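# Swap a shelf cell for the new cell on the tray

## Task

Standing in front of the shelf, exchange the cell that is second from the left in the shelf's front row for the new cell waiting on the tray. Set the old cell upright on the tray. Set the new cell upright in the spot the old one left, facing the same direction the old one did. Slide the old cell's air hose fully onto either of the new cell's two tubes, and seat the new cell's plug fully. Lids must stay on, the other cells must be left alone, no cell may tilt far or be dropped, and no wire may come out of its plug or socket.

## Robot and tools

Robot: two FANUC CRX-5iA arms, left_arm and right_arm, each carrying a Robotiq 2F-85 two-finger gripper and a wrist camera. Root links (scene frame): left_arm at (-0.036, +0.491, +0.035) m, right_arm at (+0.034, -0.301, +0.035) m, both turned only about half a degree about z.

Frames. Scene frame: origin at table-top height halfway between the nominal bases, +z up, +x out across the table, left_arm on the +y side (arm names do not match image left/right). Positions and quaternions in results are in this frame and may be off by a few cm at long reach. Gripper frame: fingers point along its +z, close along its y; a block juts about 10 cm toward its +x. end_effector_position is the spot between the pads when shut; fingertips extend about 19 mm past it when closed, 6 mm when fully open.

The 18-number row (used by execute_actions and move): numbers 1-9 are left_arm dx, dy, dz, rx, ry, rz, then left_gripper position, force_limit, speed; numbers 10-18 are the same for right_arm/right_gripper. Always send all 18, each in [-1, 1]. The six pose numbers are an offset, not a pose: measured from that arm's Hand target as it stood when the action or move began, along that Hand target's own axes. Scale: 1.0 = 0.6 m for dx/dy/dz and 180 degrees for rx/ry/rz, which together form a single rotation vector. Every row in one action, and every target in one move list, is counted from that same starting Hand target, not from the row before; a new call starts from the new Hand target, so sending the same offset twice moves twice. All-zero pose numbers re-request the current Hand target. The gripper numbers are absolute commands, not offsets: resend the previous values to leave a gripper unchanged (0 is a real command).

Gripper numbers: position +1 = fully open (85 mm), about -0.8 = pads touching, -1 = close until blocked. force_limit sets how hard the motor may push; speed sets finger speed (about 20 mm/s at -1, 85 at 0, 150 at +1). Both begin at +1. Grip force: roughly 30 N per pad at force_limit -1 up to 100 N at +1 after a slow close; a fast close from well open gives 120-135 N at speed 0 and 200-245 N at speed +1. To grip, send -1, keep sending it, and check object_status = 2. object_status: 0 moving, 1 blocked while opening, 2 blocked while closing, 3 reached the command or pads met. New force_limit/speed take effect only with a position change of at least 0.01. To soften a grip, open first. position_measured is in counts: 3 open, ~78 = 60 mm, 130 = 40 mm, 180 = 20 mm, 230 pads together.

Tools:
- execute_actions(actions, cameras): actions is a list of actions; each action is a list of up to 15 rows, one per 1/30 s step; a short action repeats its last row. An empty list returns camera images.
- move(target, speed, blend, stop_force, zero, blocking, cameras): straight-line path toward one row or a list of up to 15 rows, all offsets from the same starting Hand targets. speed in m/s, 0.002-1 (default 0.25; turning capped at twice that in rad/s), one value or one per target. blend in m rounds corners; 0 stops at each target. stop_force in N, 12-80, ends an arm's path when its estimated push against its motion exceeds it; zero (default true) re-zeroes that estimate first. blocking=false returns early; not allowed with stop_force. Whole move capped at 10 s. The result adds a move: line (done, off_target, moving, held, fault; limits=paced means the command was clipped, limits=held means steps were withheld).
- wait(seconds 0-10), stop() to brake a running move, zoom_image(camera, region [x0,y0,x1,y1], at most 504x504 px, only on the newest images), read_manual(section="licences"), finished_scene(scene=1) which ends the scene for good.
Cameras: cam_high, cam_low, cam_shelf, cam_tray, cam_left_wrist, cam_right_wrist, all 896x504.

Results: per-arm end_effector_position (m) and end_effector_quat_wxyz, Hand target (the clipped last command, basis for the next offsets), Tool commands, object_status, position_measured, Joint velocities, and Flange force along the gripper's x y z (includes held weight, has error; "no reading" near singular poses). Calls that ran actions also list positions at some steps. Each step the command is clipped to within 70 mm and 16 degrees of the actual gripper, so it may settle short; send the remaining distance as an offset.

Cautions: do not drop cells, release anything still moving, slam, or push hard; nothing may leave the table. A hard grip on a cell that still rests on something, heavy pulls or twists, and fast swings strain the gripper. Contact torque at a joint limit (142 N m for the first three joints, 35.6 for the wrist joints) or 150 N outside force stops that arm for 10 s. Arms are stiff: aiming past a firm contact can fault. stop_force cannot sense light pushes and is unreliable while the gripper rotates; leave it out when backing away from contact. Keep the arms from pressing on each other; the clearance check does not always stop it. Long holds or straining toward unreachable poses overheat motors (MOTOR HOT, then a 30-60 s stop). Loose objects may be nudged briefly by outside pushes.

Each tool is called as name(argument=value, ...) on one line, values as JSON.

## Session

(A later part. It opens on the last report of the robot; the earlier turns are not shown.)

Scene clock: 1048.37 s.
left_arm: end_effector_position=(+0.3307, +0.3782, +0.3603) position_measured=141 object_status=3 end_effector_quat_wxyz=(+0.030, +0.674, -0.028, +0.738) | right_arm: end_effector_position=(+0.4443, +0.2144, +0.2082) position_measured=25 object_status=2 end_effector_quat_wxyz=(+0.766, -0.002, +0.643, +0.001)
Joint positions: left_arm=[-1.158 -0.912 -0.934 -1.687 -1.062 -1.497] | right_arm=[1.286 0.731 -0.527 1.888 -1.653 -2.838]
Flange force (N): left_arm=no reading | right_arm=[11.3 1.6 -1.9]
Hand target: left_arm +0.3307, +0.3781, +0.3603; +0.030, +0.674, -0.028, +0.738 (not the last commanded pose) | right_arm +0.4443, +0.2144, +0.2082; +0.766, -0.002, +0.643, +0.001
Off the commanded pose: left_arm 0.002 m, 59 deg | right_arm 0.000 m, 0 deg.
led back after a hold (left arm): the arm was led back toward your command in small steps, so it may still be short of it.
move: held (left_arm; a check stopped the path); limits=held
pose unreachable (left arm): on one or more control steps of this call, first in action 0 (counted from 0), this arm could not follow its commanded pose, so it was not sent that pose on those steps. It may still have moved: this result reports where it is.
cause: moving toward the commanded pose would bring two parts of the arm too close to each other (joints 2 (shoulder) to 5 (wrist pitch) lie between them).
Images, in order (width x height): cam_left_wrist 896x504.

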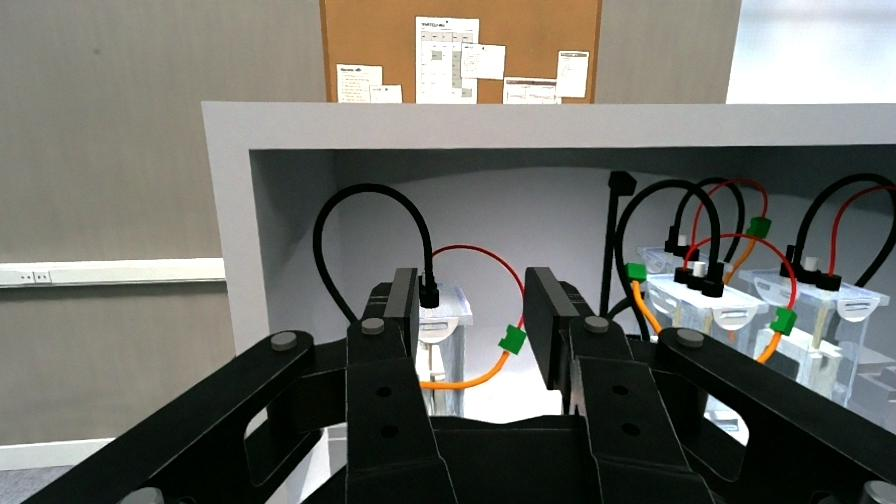

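move(target=[0.05,0,0,-0.16,-0.11,0,-0.1,-1,-1,0,0,0,0,0,0,-0.98,-0.4,-1], speed=0.4, cameras=["cam_left_wrist"])

Scene clock: 1063.30 s.
left_arm: end_effector_position=(+0.3283, +0.3792, +0.3901) position_measured=141 object_status=3 end_effector_quat_wxyz=(+0.211, +0.750, -0.227, +0.584) | right_arm: end_effector_position=(+0.4443, +0.2144, +0.2082) position_measured=25 object_status=2 end_effector_quat_wxyz=(+0.766, -0.002, +0.643, +0.001)
Joint positions: left_arm=[-0.141 -0.936 -0.713 -2.276 0.685 -0.815] | right_arm=[1.286 0.731 -0.527 1.888 -1.653 -2.838]
Flange force (N): left_arm=no reading | right_arm=[11.1 1.2 -1.9]
Hand target: left_arm +0.3279, +0.3783, +0.3902; +0.190, +0.761, -0.215, +0.582 | right_arm +0.4443, +0.2144, +0.2082; +0.766, -0.002, +0.643, +0.001
Off the commanded pose: left_arm 0.001 m, 3 deg | right_arm 0.000 m, 0 deg.
move: off_target (left_arm); limits=paced
Images, in order (width x height): cam_left_wrist 896x504.

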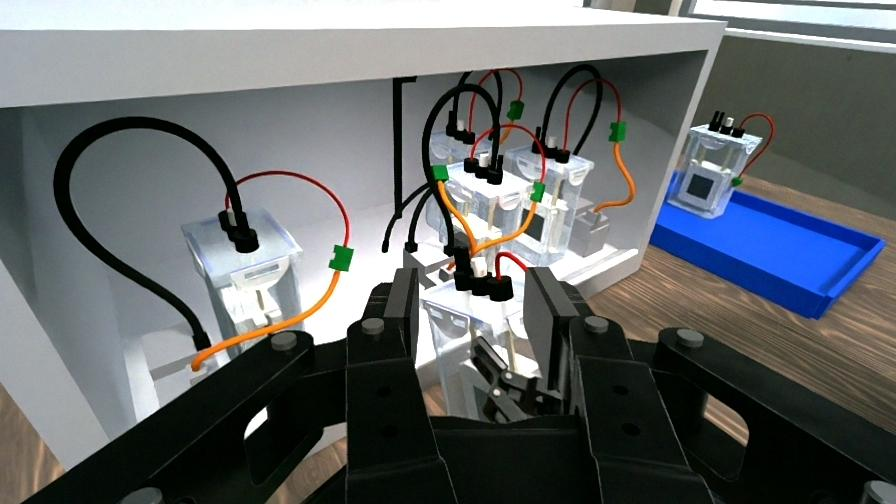

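zoom_image(camera="cam_left_wrist", region=[390, 230, 590, 430])

zoom_image(camera="cam_left_wrist", region=[350, 60, 560, 320])

Scaled by 2.520.

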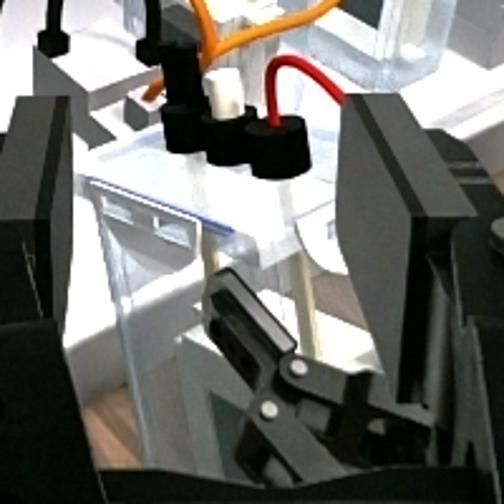

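Scaled by 1.938.

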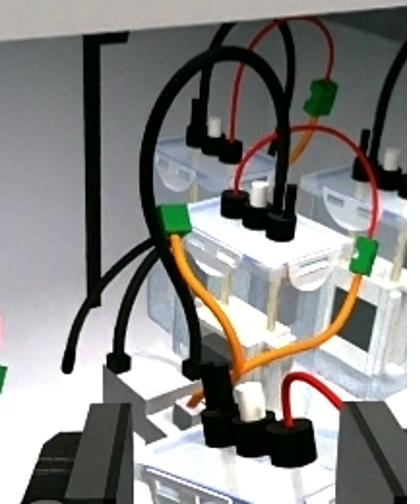

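move(target=[0,0,0,0,0,0,-0.1,-1,-1,0,0,0,0,0,0,-1,0.5,-1])

move(target=[0,0,0,0,0,0,-0.1,-1,-1,-0.025,0,0.005,0,-0.0833,0,-1,0.5,-1], speed=0.08, cameras=["cam_left_wrist","cam_right_wrist"])

zoom_image(camera="cam_left_wrist", region=[390, 210, 590, 430])

Scene clock: 1094.67 s.
left_arm: end_effector_position=(+0.3283, +0.3792, +0.3901) position_measured=141 object_status=3 end_effector_quat_wxyz=(+0.211, +0.750, -0.227, +0.584) | right_arm: end_effector_position=(+0.4443, +0.2144, +0.2082) position_measured=27 object_status=2 end_effector_quat_wxyz=(+0.766, -0.002, +0.643, +0.001)
Joint positions: left_arm=[-0.141 -0.936 -0.713 -2.276 0.685 -0.815] | right_arm=[1.286 0.731 -0.527 1.888 -1.653 -2.838]
Flange force (N): left_arm=no reading | right_arm=[11.3 1.6 -2.1]
Hand target: left_arm +0.3283, +0.3792, +0.3901; +0.211, +0.750, -0.227, +0.584 (not the last commanded pose) | right_arm +0.4443, +0.2144, +0.2082; +0.766, -0.002, +0.643, +0.001
Off the commanded pose: left_arm 0.001 m, 3 deg | right_arm 0.000 m, 0 deg.
move: off_target (left_arm)

Scene clock: 1096.60 s.
left_arm: end_effector_position=(+0.3283, +0.3792, +0.3901) position_measured=141 object_status=3 end_effector_quat_wxyz=(+0.211, +0.750, -0.227, +0.584) | right_arm: end_effector_position=(+0.4447, +0.2145, +0.2235) position_measured=27 object_status=2 end_effector_quat_wxyz=(+0.843, -0.002, +0.537, +0.001)
Joint positions: left_arm=[-0.141 -0.936 -0.713 -2.276 0.685 -0.815] | right_arm=[1.212 0.874 -0.465 2.012 -1.917 -2.908]
Flange force (N): left_arm=no reading | right_arm=[10.8 0.7 -3.7]
Hand target: left_arm +0.3283, +0.3792, +0.3901; +0.211, +0.750, -0.227, +0.584 | right_arm +0.4447, +0.2144, +0.2235; +0.843, -0.002, +0.537, +0.001
Off the commanded pose: left_arm 0.000 m, 0 deg | right_arm 0.000 m, 0 deg.
move: done
Images, in order (width x height): cam_left_wrist 896x504, cam_right_wrist 896x504.

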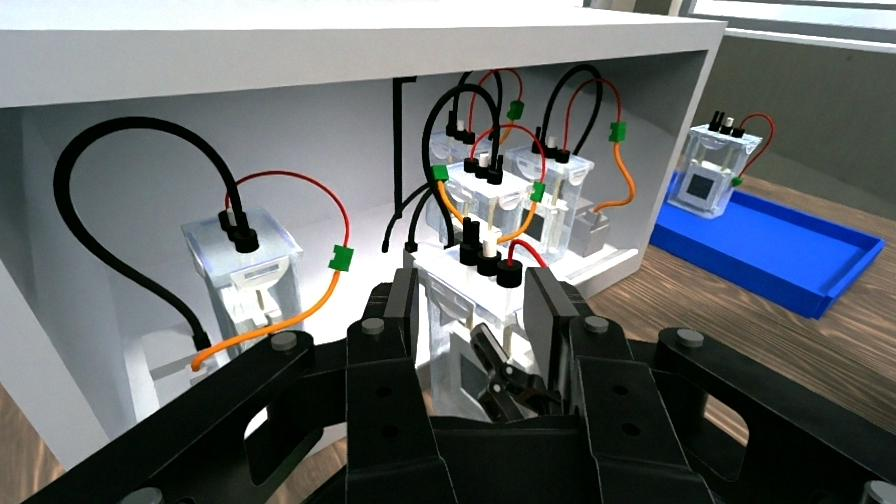

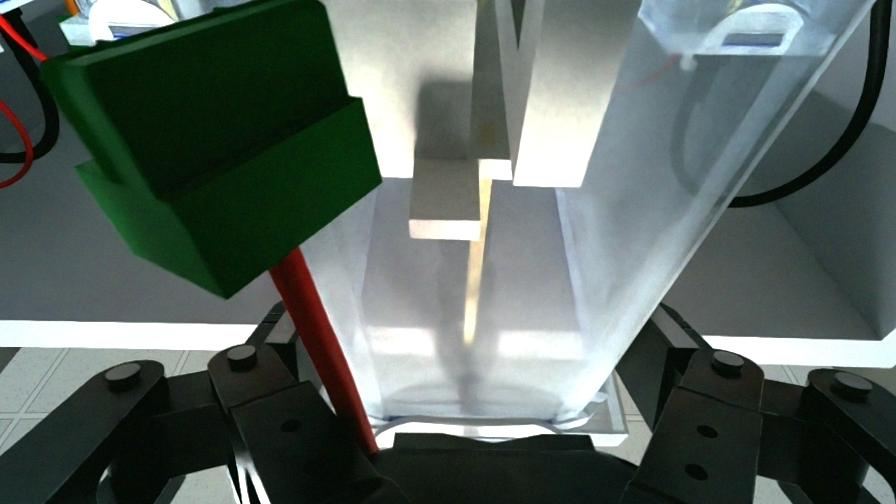

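Scaled by 2.291.

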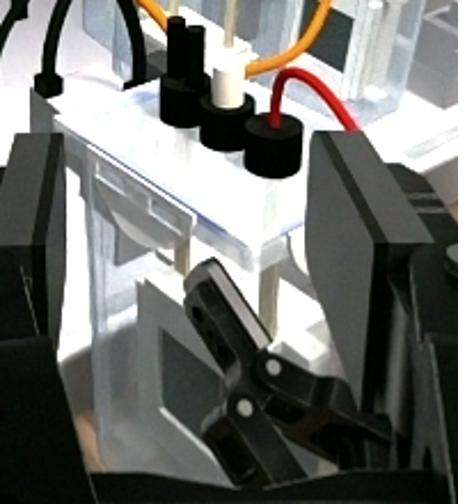

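move(target=[[0,0,0,0,0,0,-0.1,-1,-1,-0.1027,-0.275,-0.0348,0.2265,0,-0.106,-1,0.5,-1],[0,0,0,0,0,0,-0.1,-1,-1,-0.0815,-0.692,0.0105,0.453,0,-0.2115,-1,0.5,-1]], speed=0.12, blend=0.04, cameras=["cam_left_wrist","cam_right_wrist","cam_high","cam_low","cam_tray"])

Scene clock: 1164.90 s.
left_arm: end_effector_position=(+0.3283, +0.3792, +0.3901) position_measured=141 object_status=3 end_effector_quat_wxyz=(+0.211, +0.750, -0.227, +0.584) | right_arm: end_effector_position=(+0.4309, -0.2007, +0.2712) position_measured=27 object_status=2 end_effector_quat_wxyz=(+0.598, +0.379, +0.380, -0.596)
Joint positions: left_arm=[-0.141 -0.936 -0.713 -2.276 0.685 -0.815] | right_arm=[0.922 0.809 -0.38 0.811 -2.297 -2.838]
Flange force (N): left_arm=no reading | right_arm=[11.1 -0.5 -4.7]
Hand target: left_arm +0.3283, +0.3792, +0.3901; +0.211, +0.750, -0.227, +0.584 | right_arm +0.4309, -0.2007, +0.2712; +0.598, +0.379, +0.380, -0.596
Off the commanded pose: left_arm 0.000 m, 0 deg | right_arm 0.000 m, 0 deg.
move: done
Images, in order (width x height): cam_high 896x504, cam_low 896x504, cam_tray 896x504, cam_left_wrist 896x504, cam_right_wrist 896x504.

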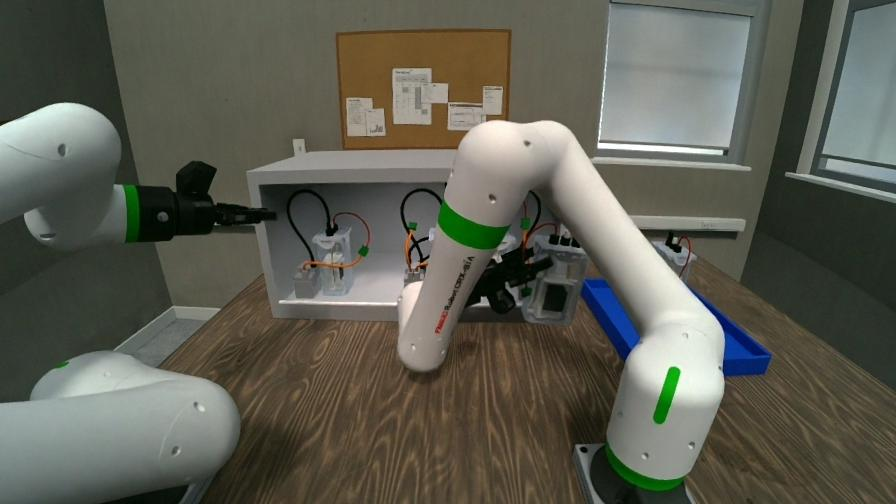

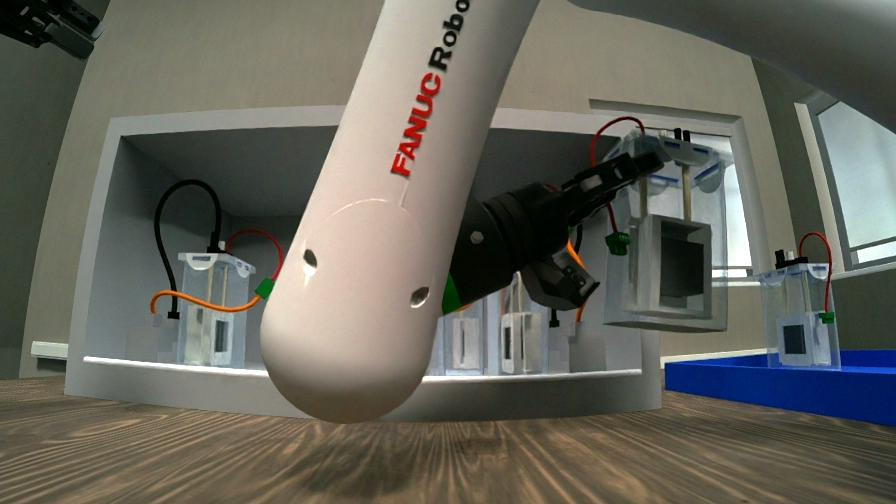

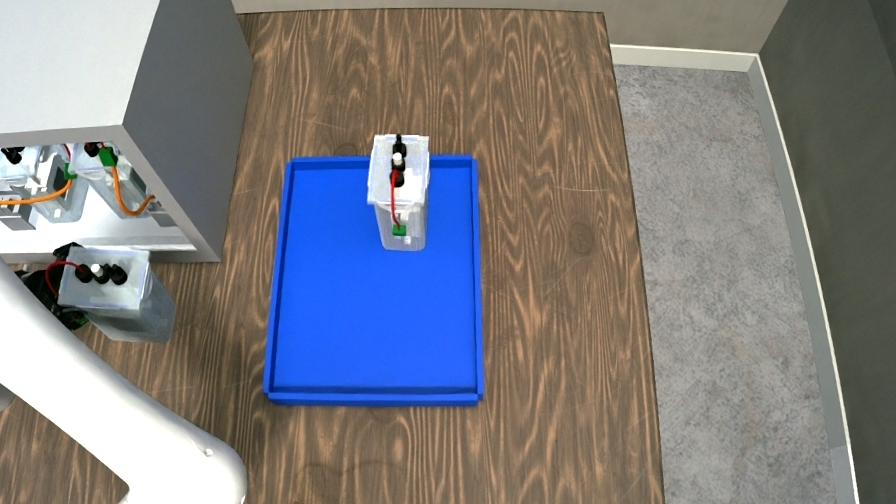

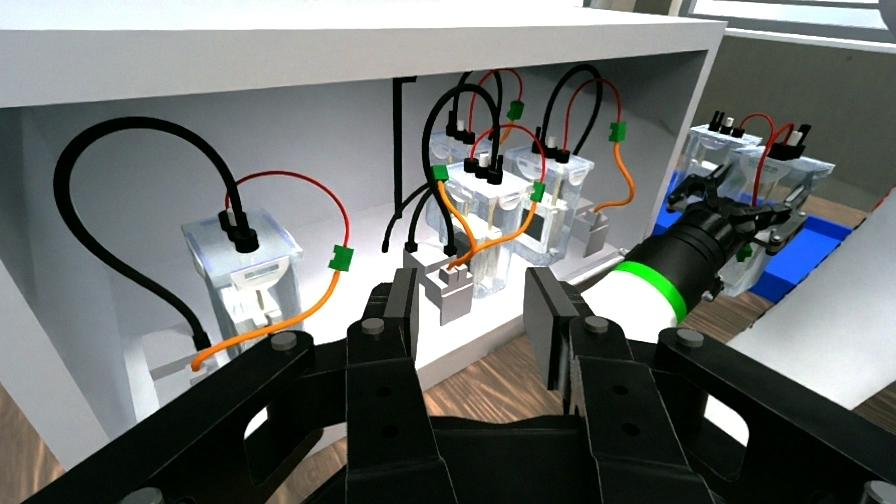

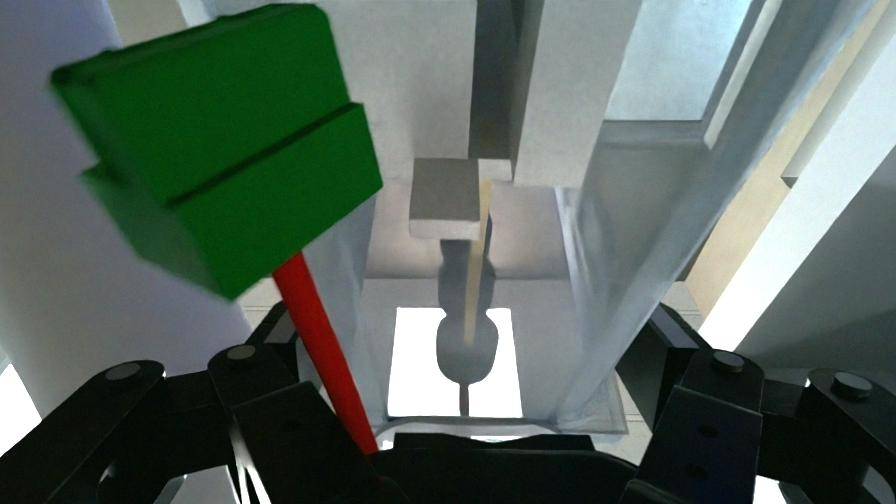

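move(target=[0,0,0,0,0,0,-0.1,-1,-1,0.141,0.0483,0.302,0,0,0,-1,0.5,-1], speed=0.1, cameras=["cam_left_wrist","cam_tray","cam_low","cam_high"])

zoom_image(camera="cam_tray", region=[200, 130, 500, 430])

Scene clock: 1177.17 s.
left_arm: end_effector_position=(+0.3283, +0.3792, +0.3901) position_measured=141 object_status=3 end_effector_quat_wxyz=(+0.211, +0.750, -0.227, +0.584) | right_arm: end_effector_position=(+0.4605, -0.4006, +0.2716) position_measured=27 object_status=2 end_effector_quat_wxyz=(+0.598, +0.379, +0.380, -0.596)
Joint positions: left_arm=[-0.141 -0.936 -0.713 -2.276 0.685 -0.815] | right_arm=[0.513 0.686 -0.686 1.145 -2.1 -2.941]
Flange force (N): left_arm=no reading | right_arm=[10.7 0.0 -6.1]
Hand target: left_arm +0.3283, +0.3792, +0.3901; +0.211, +0.750, -0.227, +0.584 | right_arm +0.4605, -0.4006, +0.2716; +0.598, +0.379, +0.380, -0.596
Off the commanded pose: left_arm 0.000 m, 0 deg | right_arm 0.000 m, 0 deg.
move: done
Images, in order (width x height): cam_high 896x504, cam_low 896x504, cam_tray 896x504, cam_left_wrist 896x504.

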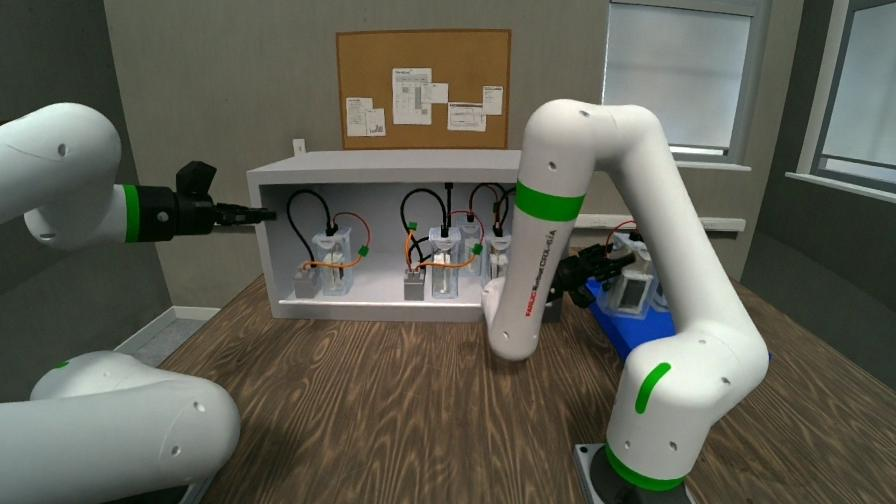

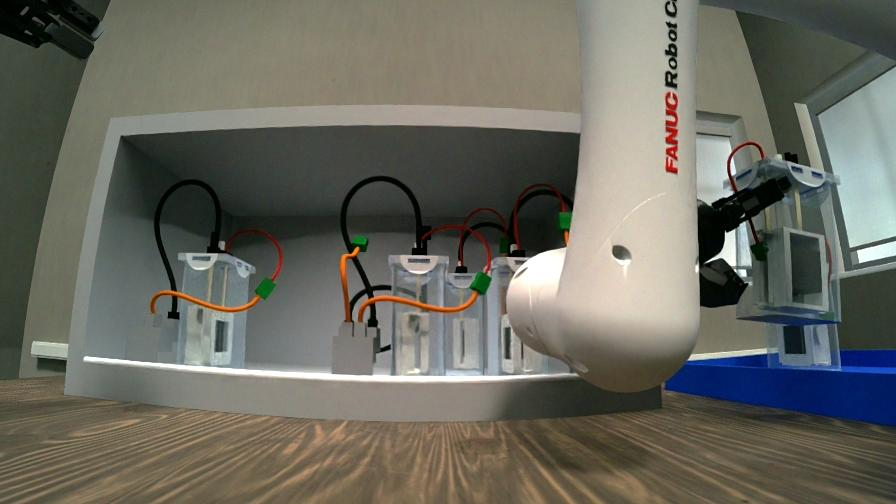

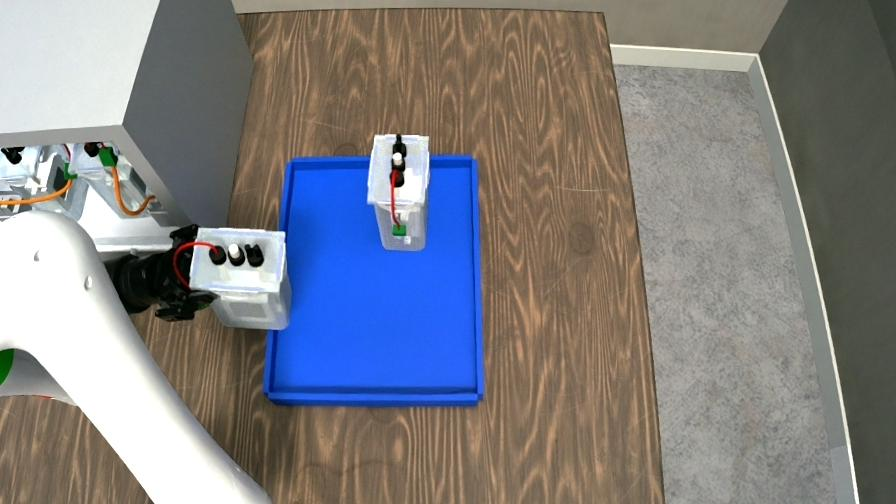

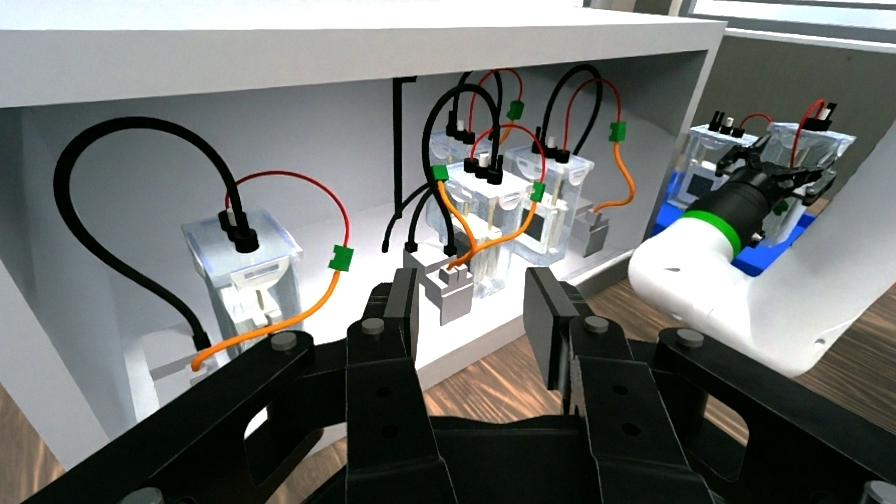

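Scaled by 1.680.

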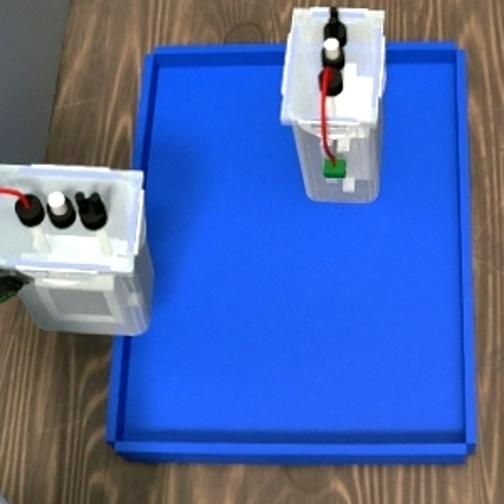

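move(target=[0,0,0,0,0,0,-0.1,-1,-1,0.1396,-0.025,0.0372,0,0,0,-1,0.5,-1], speed=0.08, cameras=["cam_tray","cam_low"])

zoom_image(camera="cam_tray", region=[200, 130, 500, 430])

zoom_image(camera="cam_low", region=[640, 100, 896, 440])

Scene clock: 1196.87 s.
left_arm: end_effector_position=(+0.3283, +0.3792, +0.3901) position_measured=141 object_status=3 end_effector_quat_wxyz=(+0.211, +0.750, -0.227, +0.584) | right_arm: end_effector_position=(+0.4456, -0.4564, +0.2053) position_measured=27 object_status=2 end_effector_quat_wxyz=(+0.598, +0.378, +0.380, -0.596)
Joint positions: left_arm=[-0.141 -0.936 -0.713 -2.276 0.685 -0.815] | right_arm=[0.412 0.818 -0.732 1.161 -2.018 -3.12]
Flange force (N): left_arm=no reading | right_arm=[-25.4 0.8 16.8]
Hand target: left_arm +0.3283, +0.3792, +0.3901; +0.211, +0.750, -0.227, +0.584 | right_arm +0.4456, -0.4564, +0.2052; +0.598, +0.379, +0.380, -0.596
Off the commanded pose: left_arm 0.000 m, 0 deg | right_arm 0.000 m, 0 deg.
move: done
Images, in order (width x height): cam_low 896x504, cam_tray 896x504.

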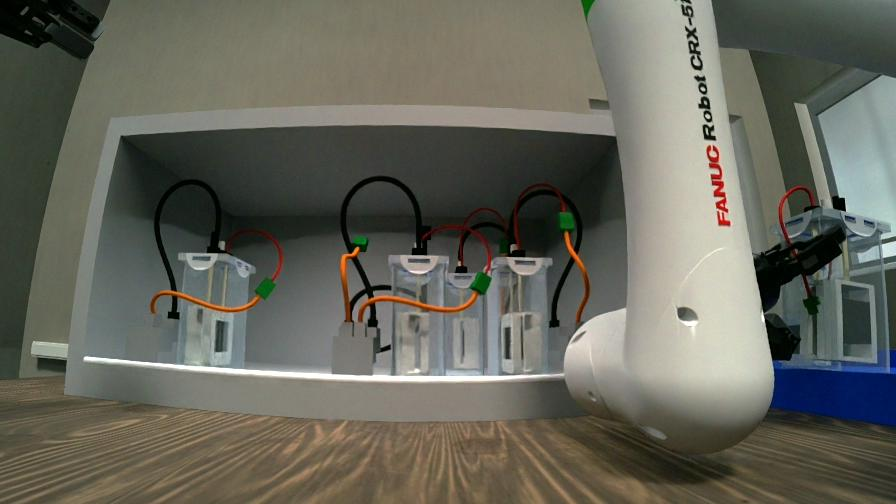

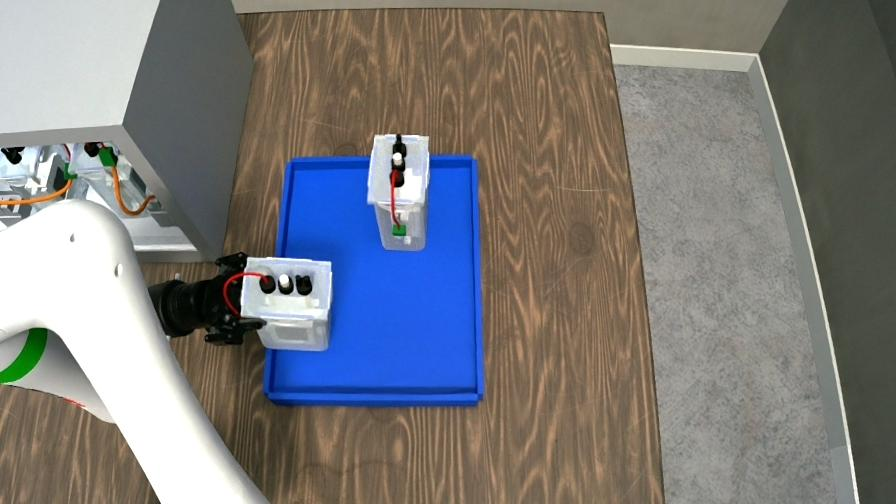

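Scaled by 1.680.

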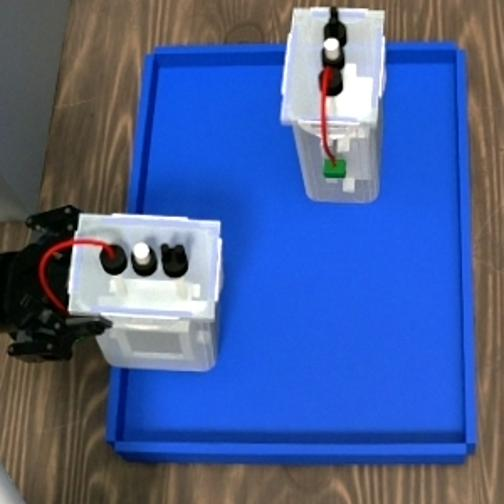

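Scaled by 1.482.

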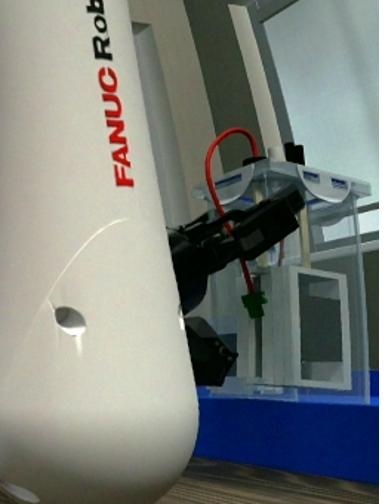

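move(target=[0,0,0,0,0,0,-0.1,-1,-1,-0.0755,0,0.0352,0,0,0,-1,0.5,-1], speed=0.08, cameras=["cam_tray","cam_low","cam_high"])

zoom_image(camera="cam_low", region=[640, 100, 896, 440])

Scene clock: 1210.67 s.
left_arm: end_effector_position=(+0.3283, +0.3792, +0.3901) position_measured=141 object_status=3 end_effector_quat_wxyz=(+0.211, +0.750, -0.227, +0.584) | right_arm: end_effector_position=(+0.4457, -0.4563, +0.2552) position_measured=27 object_status=2 end_effector_quat_wxyz=(+0.598, +0.379, +0.380, -0.596)
Joint positions: left_arm=[-0.141 -0.936 -0.713 -2.276 0.685 -0.815] | right_arm=[0.396 0.687 -0.774 1.218 -2.05 -3.028]
Flange force (N): left_arm=no reading | right_arm=[10.8 -0.2 -5.4]
Hand target: left_arm +0.3283, +0.3792, +0.3901; +0.211, +0.750, -0.227, +0.584 | right_arm +0.4457, -0.4563, +0.2552; +0.598, +0.379, +0.380, -0.596
Off the commanded pose: left_arm 0.000 m, 0 deg | right_arm 0.000 m, 0 deg.
move: done
Images, in order (width x height): cam_high 896x504, cam_low 896x504, cam_tray 896x504.

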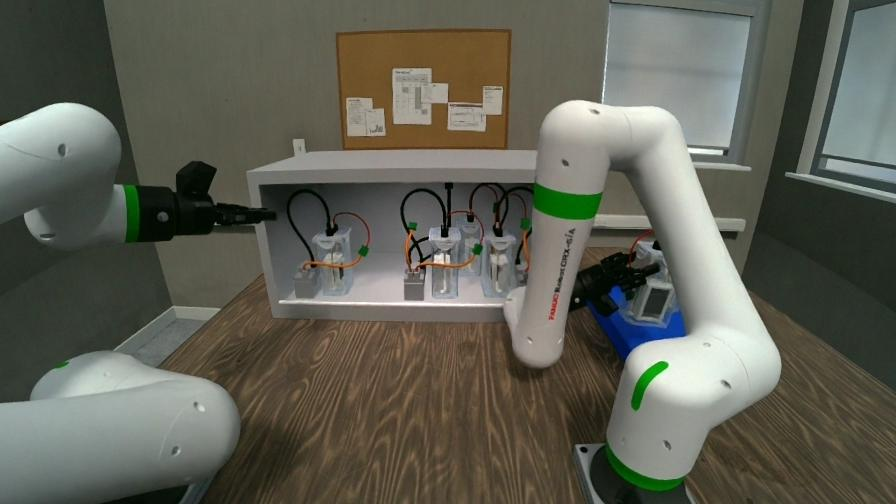

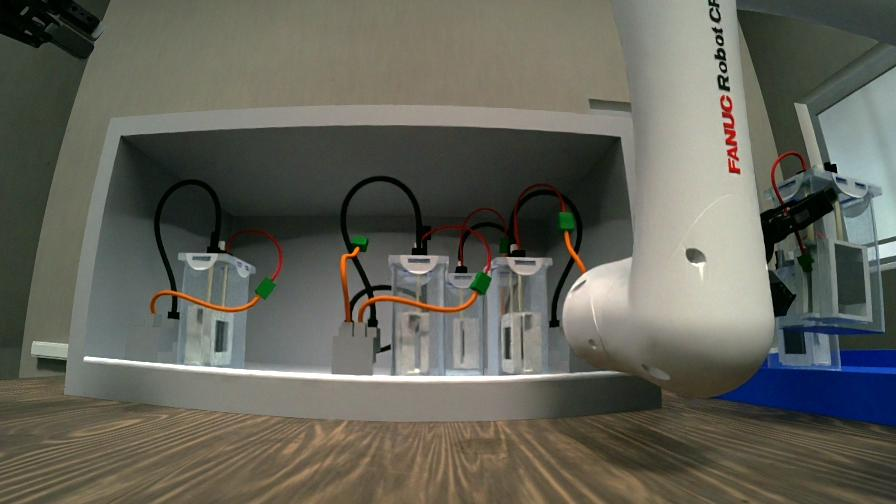

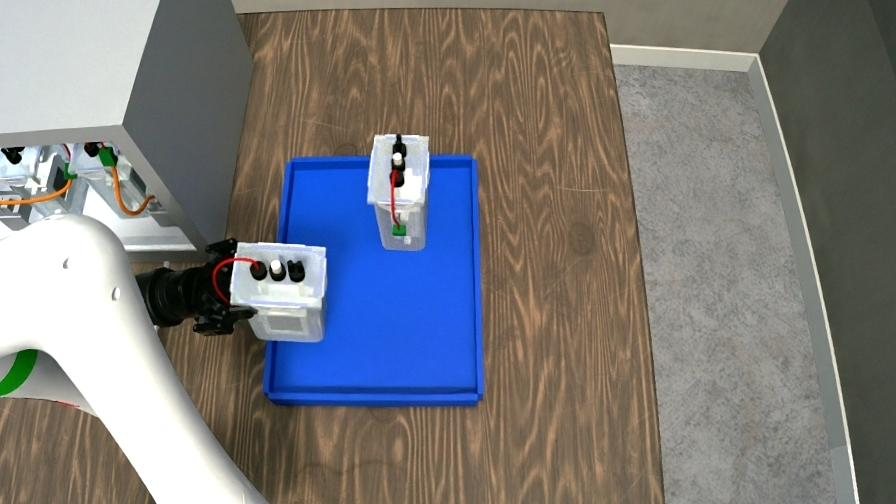

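Scaled by 1.482.

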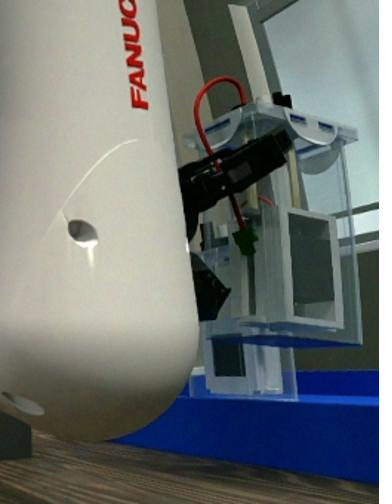

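move(target=[0,0,0,0,0,0,-0.1,-1,-1,-0.0093,-0.06,0.0392,0,0.0778,0,-1,0.5,-1], speed=0.08, cameras=["cam_tray","cam_low","cam_high"])

zoom_image(camera="cam_low", region=[640, 100, 896, 440])

Scene clock: 1253.60 s.
left_arm: end_effector_position=(+0.3283, +0.3792, +0.3901) position_measured=141 object_status=3 end_effector_quat_wxyz=(+0.211, +0.750, -0.227, +0.584) | right_arm: end_effector_position=(+0.4097, -0.4753, +0.2702) position_measured=27 object_status=2 end_effector_quat_wxyz=(+0.547, +0.448, +0.450, -0.545)
Joint positions: left_arm=[-0.141 -0.936 -0.713 -2.276 0.685 -0.815] | right_arm=[0.459 0.42 -0.887 1.167 -1.876 -2.895]
Flange force (N): left_arm=no reading | right_arm=[11.6 0.1 -4.0]
Hand target: left_arm +0.3283, +0.3792, +0.3901; +0.211, +0.750, -0.227, +0.584 | right_arm +0.4097, -0.4753, +0.2703; +0.547, +0.448, +0.450, -0.545
Off the commanded pose: left_arm 0.000 m, 0 deg | right_arm 0.000 m, 0 deg.
move: done
Images, in order (width x height): cam_high 896x504, cam_low 896x504, cam_tray 896x504.

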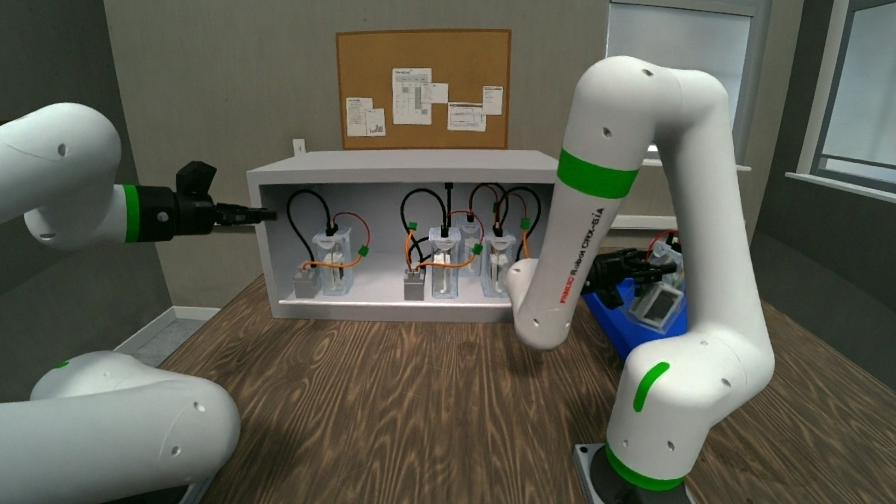

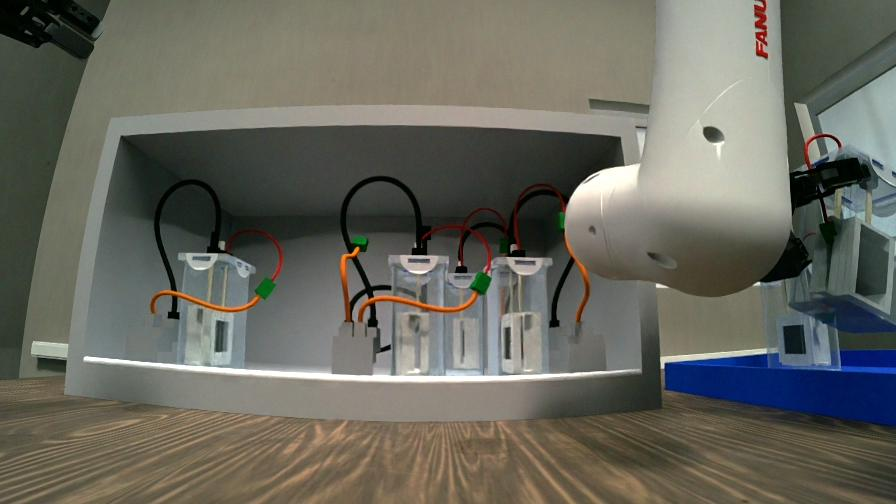

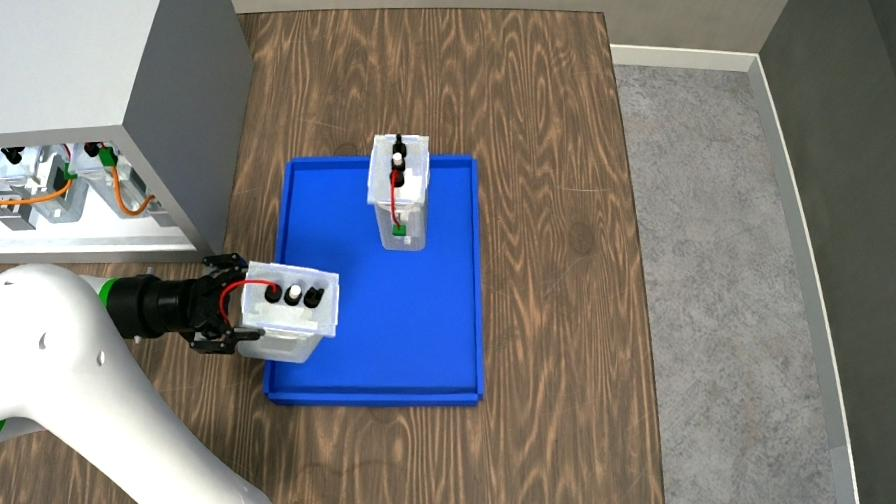

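Scaled by 1.482.

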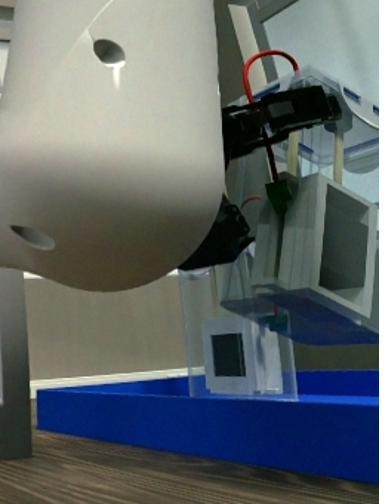

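move(target=[0,0,0,0,0,0,-0.1,-1,-1,-0.0665,0.0333,-0.0803,0,-0.055,0,-1,0.5,-1], speed=0.08, cameras=["cam_low"])

zoom_image(camera="cam_low", region=[640, 80, 896, 440])

Scene clock: 1277.93 s.
left_arm: end_effector_position=(+0.3283, +0.3792, +0.3901) position_measured=141 object_status=3 end_effector_quat_wxyz=(+0.211, +0.750, -0.227, +0.584) | right_arm: end_effector_position=(+0.4295, -0.4203, +0.3001) position_measured=27 object_status=2 end_effector_quat_wxyz=(+0.584, +0.400, +0.401, -0.582)
Joint positions: left_arm=[-0.141 -0.936 -0.713 -2.276 0.685 -0.815] | right_arm=[0.529 0.525 -0.792 1.138 -2.057 -2.894]
Flange force (N): left_arm=no reading | right_arm=[11.4 -0.2 -4.9]
Hand target: left_arm +0.3283, +0.3792, +0.3901; +0.211, +0.750, -0.227, +0.584 | right_arm +0.4295, -0.4203, +0.3001; +0.584, +0.400, +0.401, -0.582
Off the commanded pose: left_arm 0.000 m, 0 deg | right_arm 0.000 m, 0 deg.
move: done
Images, in order (width x height): cam_low 896x504.

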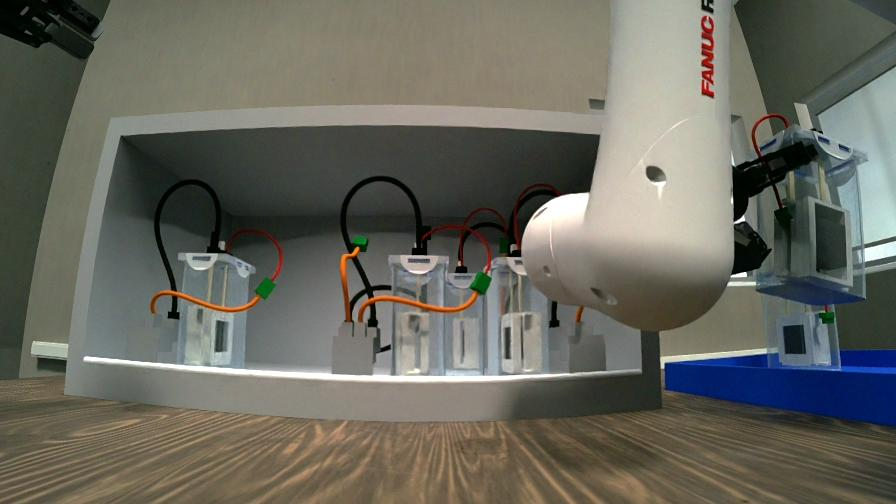

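Scaled by 1.400.

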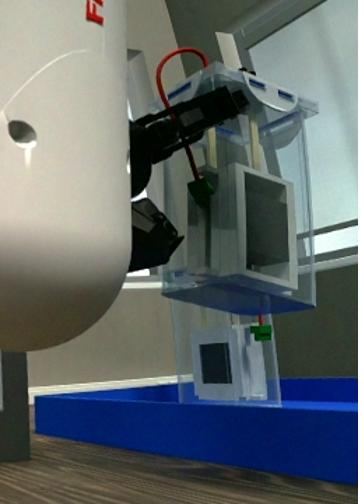

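move(target=[[0,0,0,0,0,0,-0.1,-1,-1,-0.12,0,-0.33,0,0,0,-1,0.5,-1],[0,0,0,0,0,0,-0.1,-1,-1,-0.346,0.033,-0.9957,-0.467,0,0.179,-1,0.5,-1]], speed=[0.15,0.14], blend=0.03, cameras=["cam_left_wrist","cam_low","cam_high"])

Scene clock: 1293.93 s.
left_arm: end_effector_position=(+0.3283, +0.3792, +0.3901) position_measured=141 object_status=3 end_effector_quat_wxyz=(+0.211, +0.750, -0.227, +0.584) | right_arm: end_effector_position=(+0.4474, +0.2119, +0.2795) position_measured=27 object_status=2 end_effector_quat_wxyz=(+0.824, -0.001, +0.567, +0.001)
Joint positions: left_arm=[-0.141 -0.936 -0.713 -2.276 0.685 -0.815] | right_arm=[1.221 0.706 -0.515 2.015 -1.801 -2.803]
Flange force (N): left_arm=no reading | right_arm=[10.3 1.1 -4.1]
Hand target: left_arm +0.3283, +0.3792, +0.3901; +0.211, +0.750, -0.227, +0.584 | right_arm +0.4474, +0.2119, +0.2795; +0.824, -0.001, +0.567, +0.001
Off the commanded pose: left_arm 0.000 m, 0 deg | right_arm 0.000 m, 0 deg.
move: done
Images, in order (width x height): cam_high 896x504, cam_low 896x504, cam_left_wrist 896x504.

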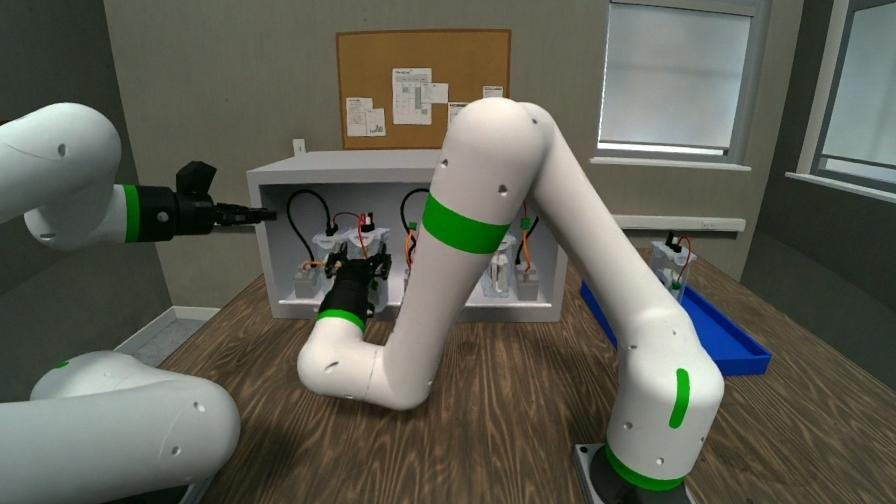

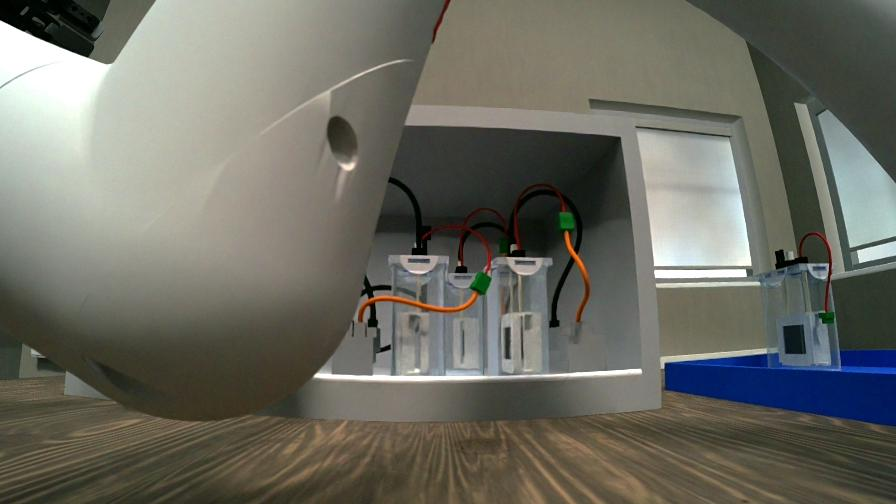

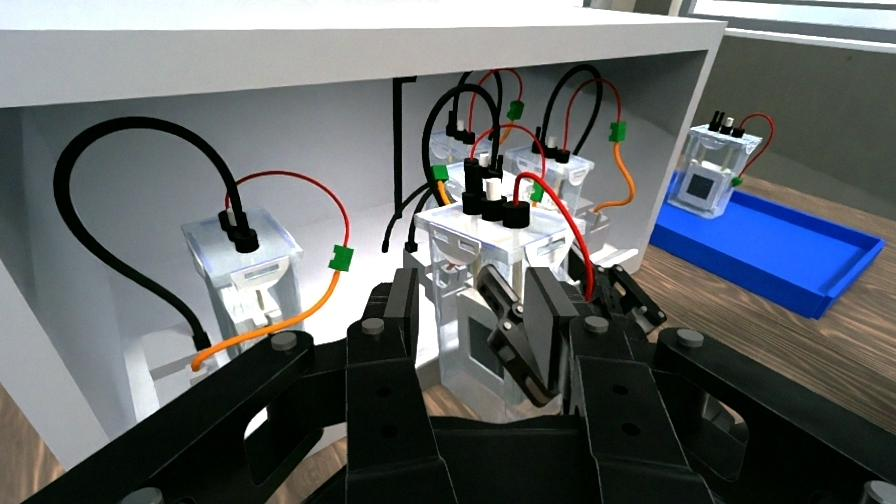

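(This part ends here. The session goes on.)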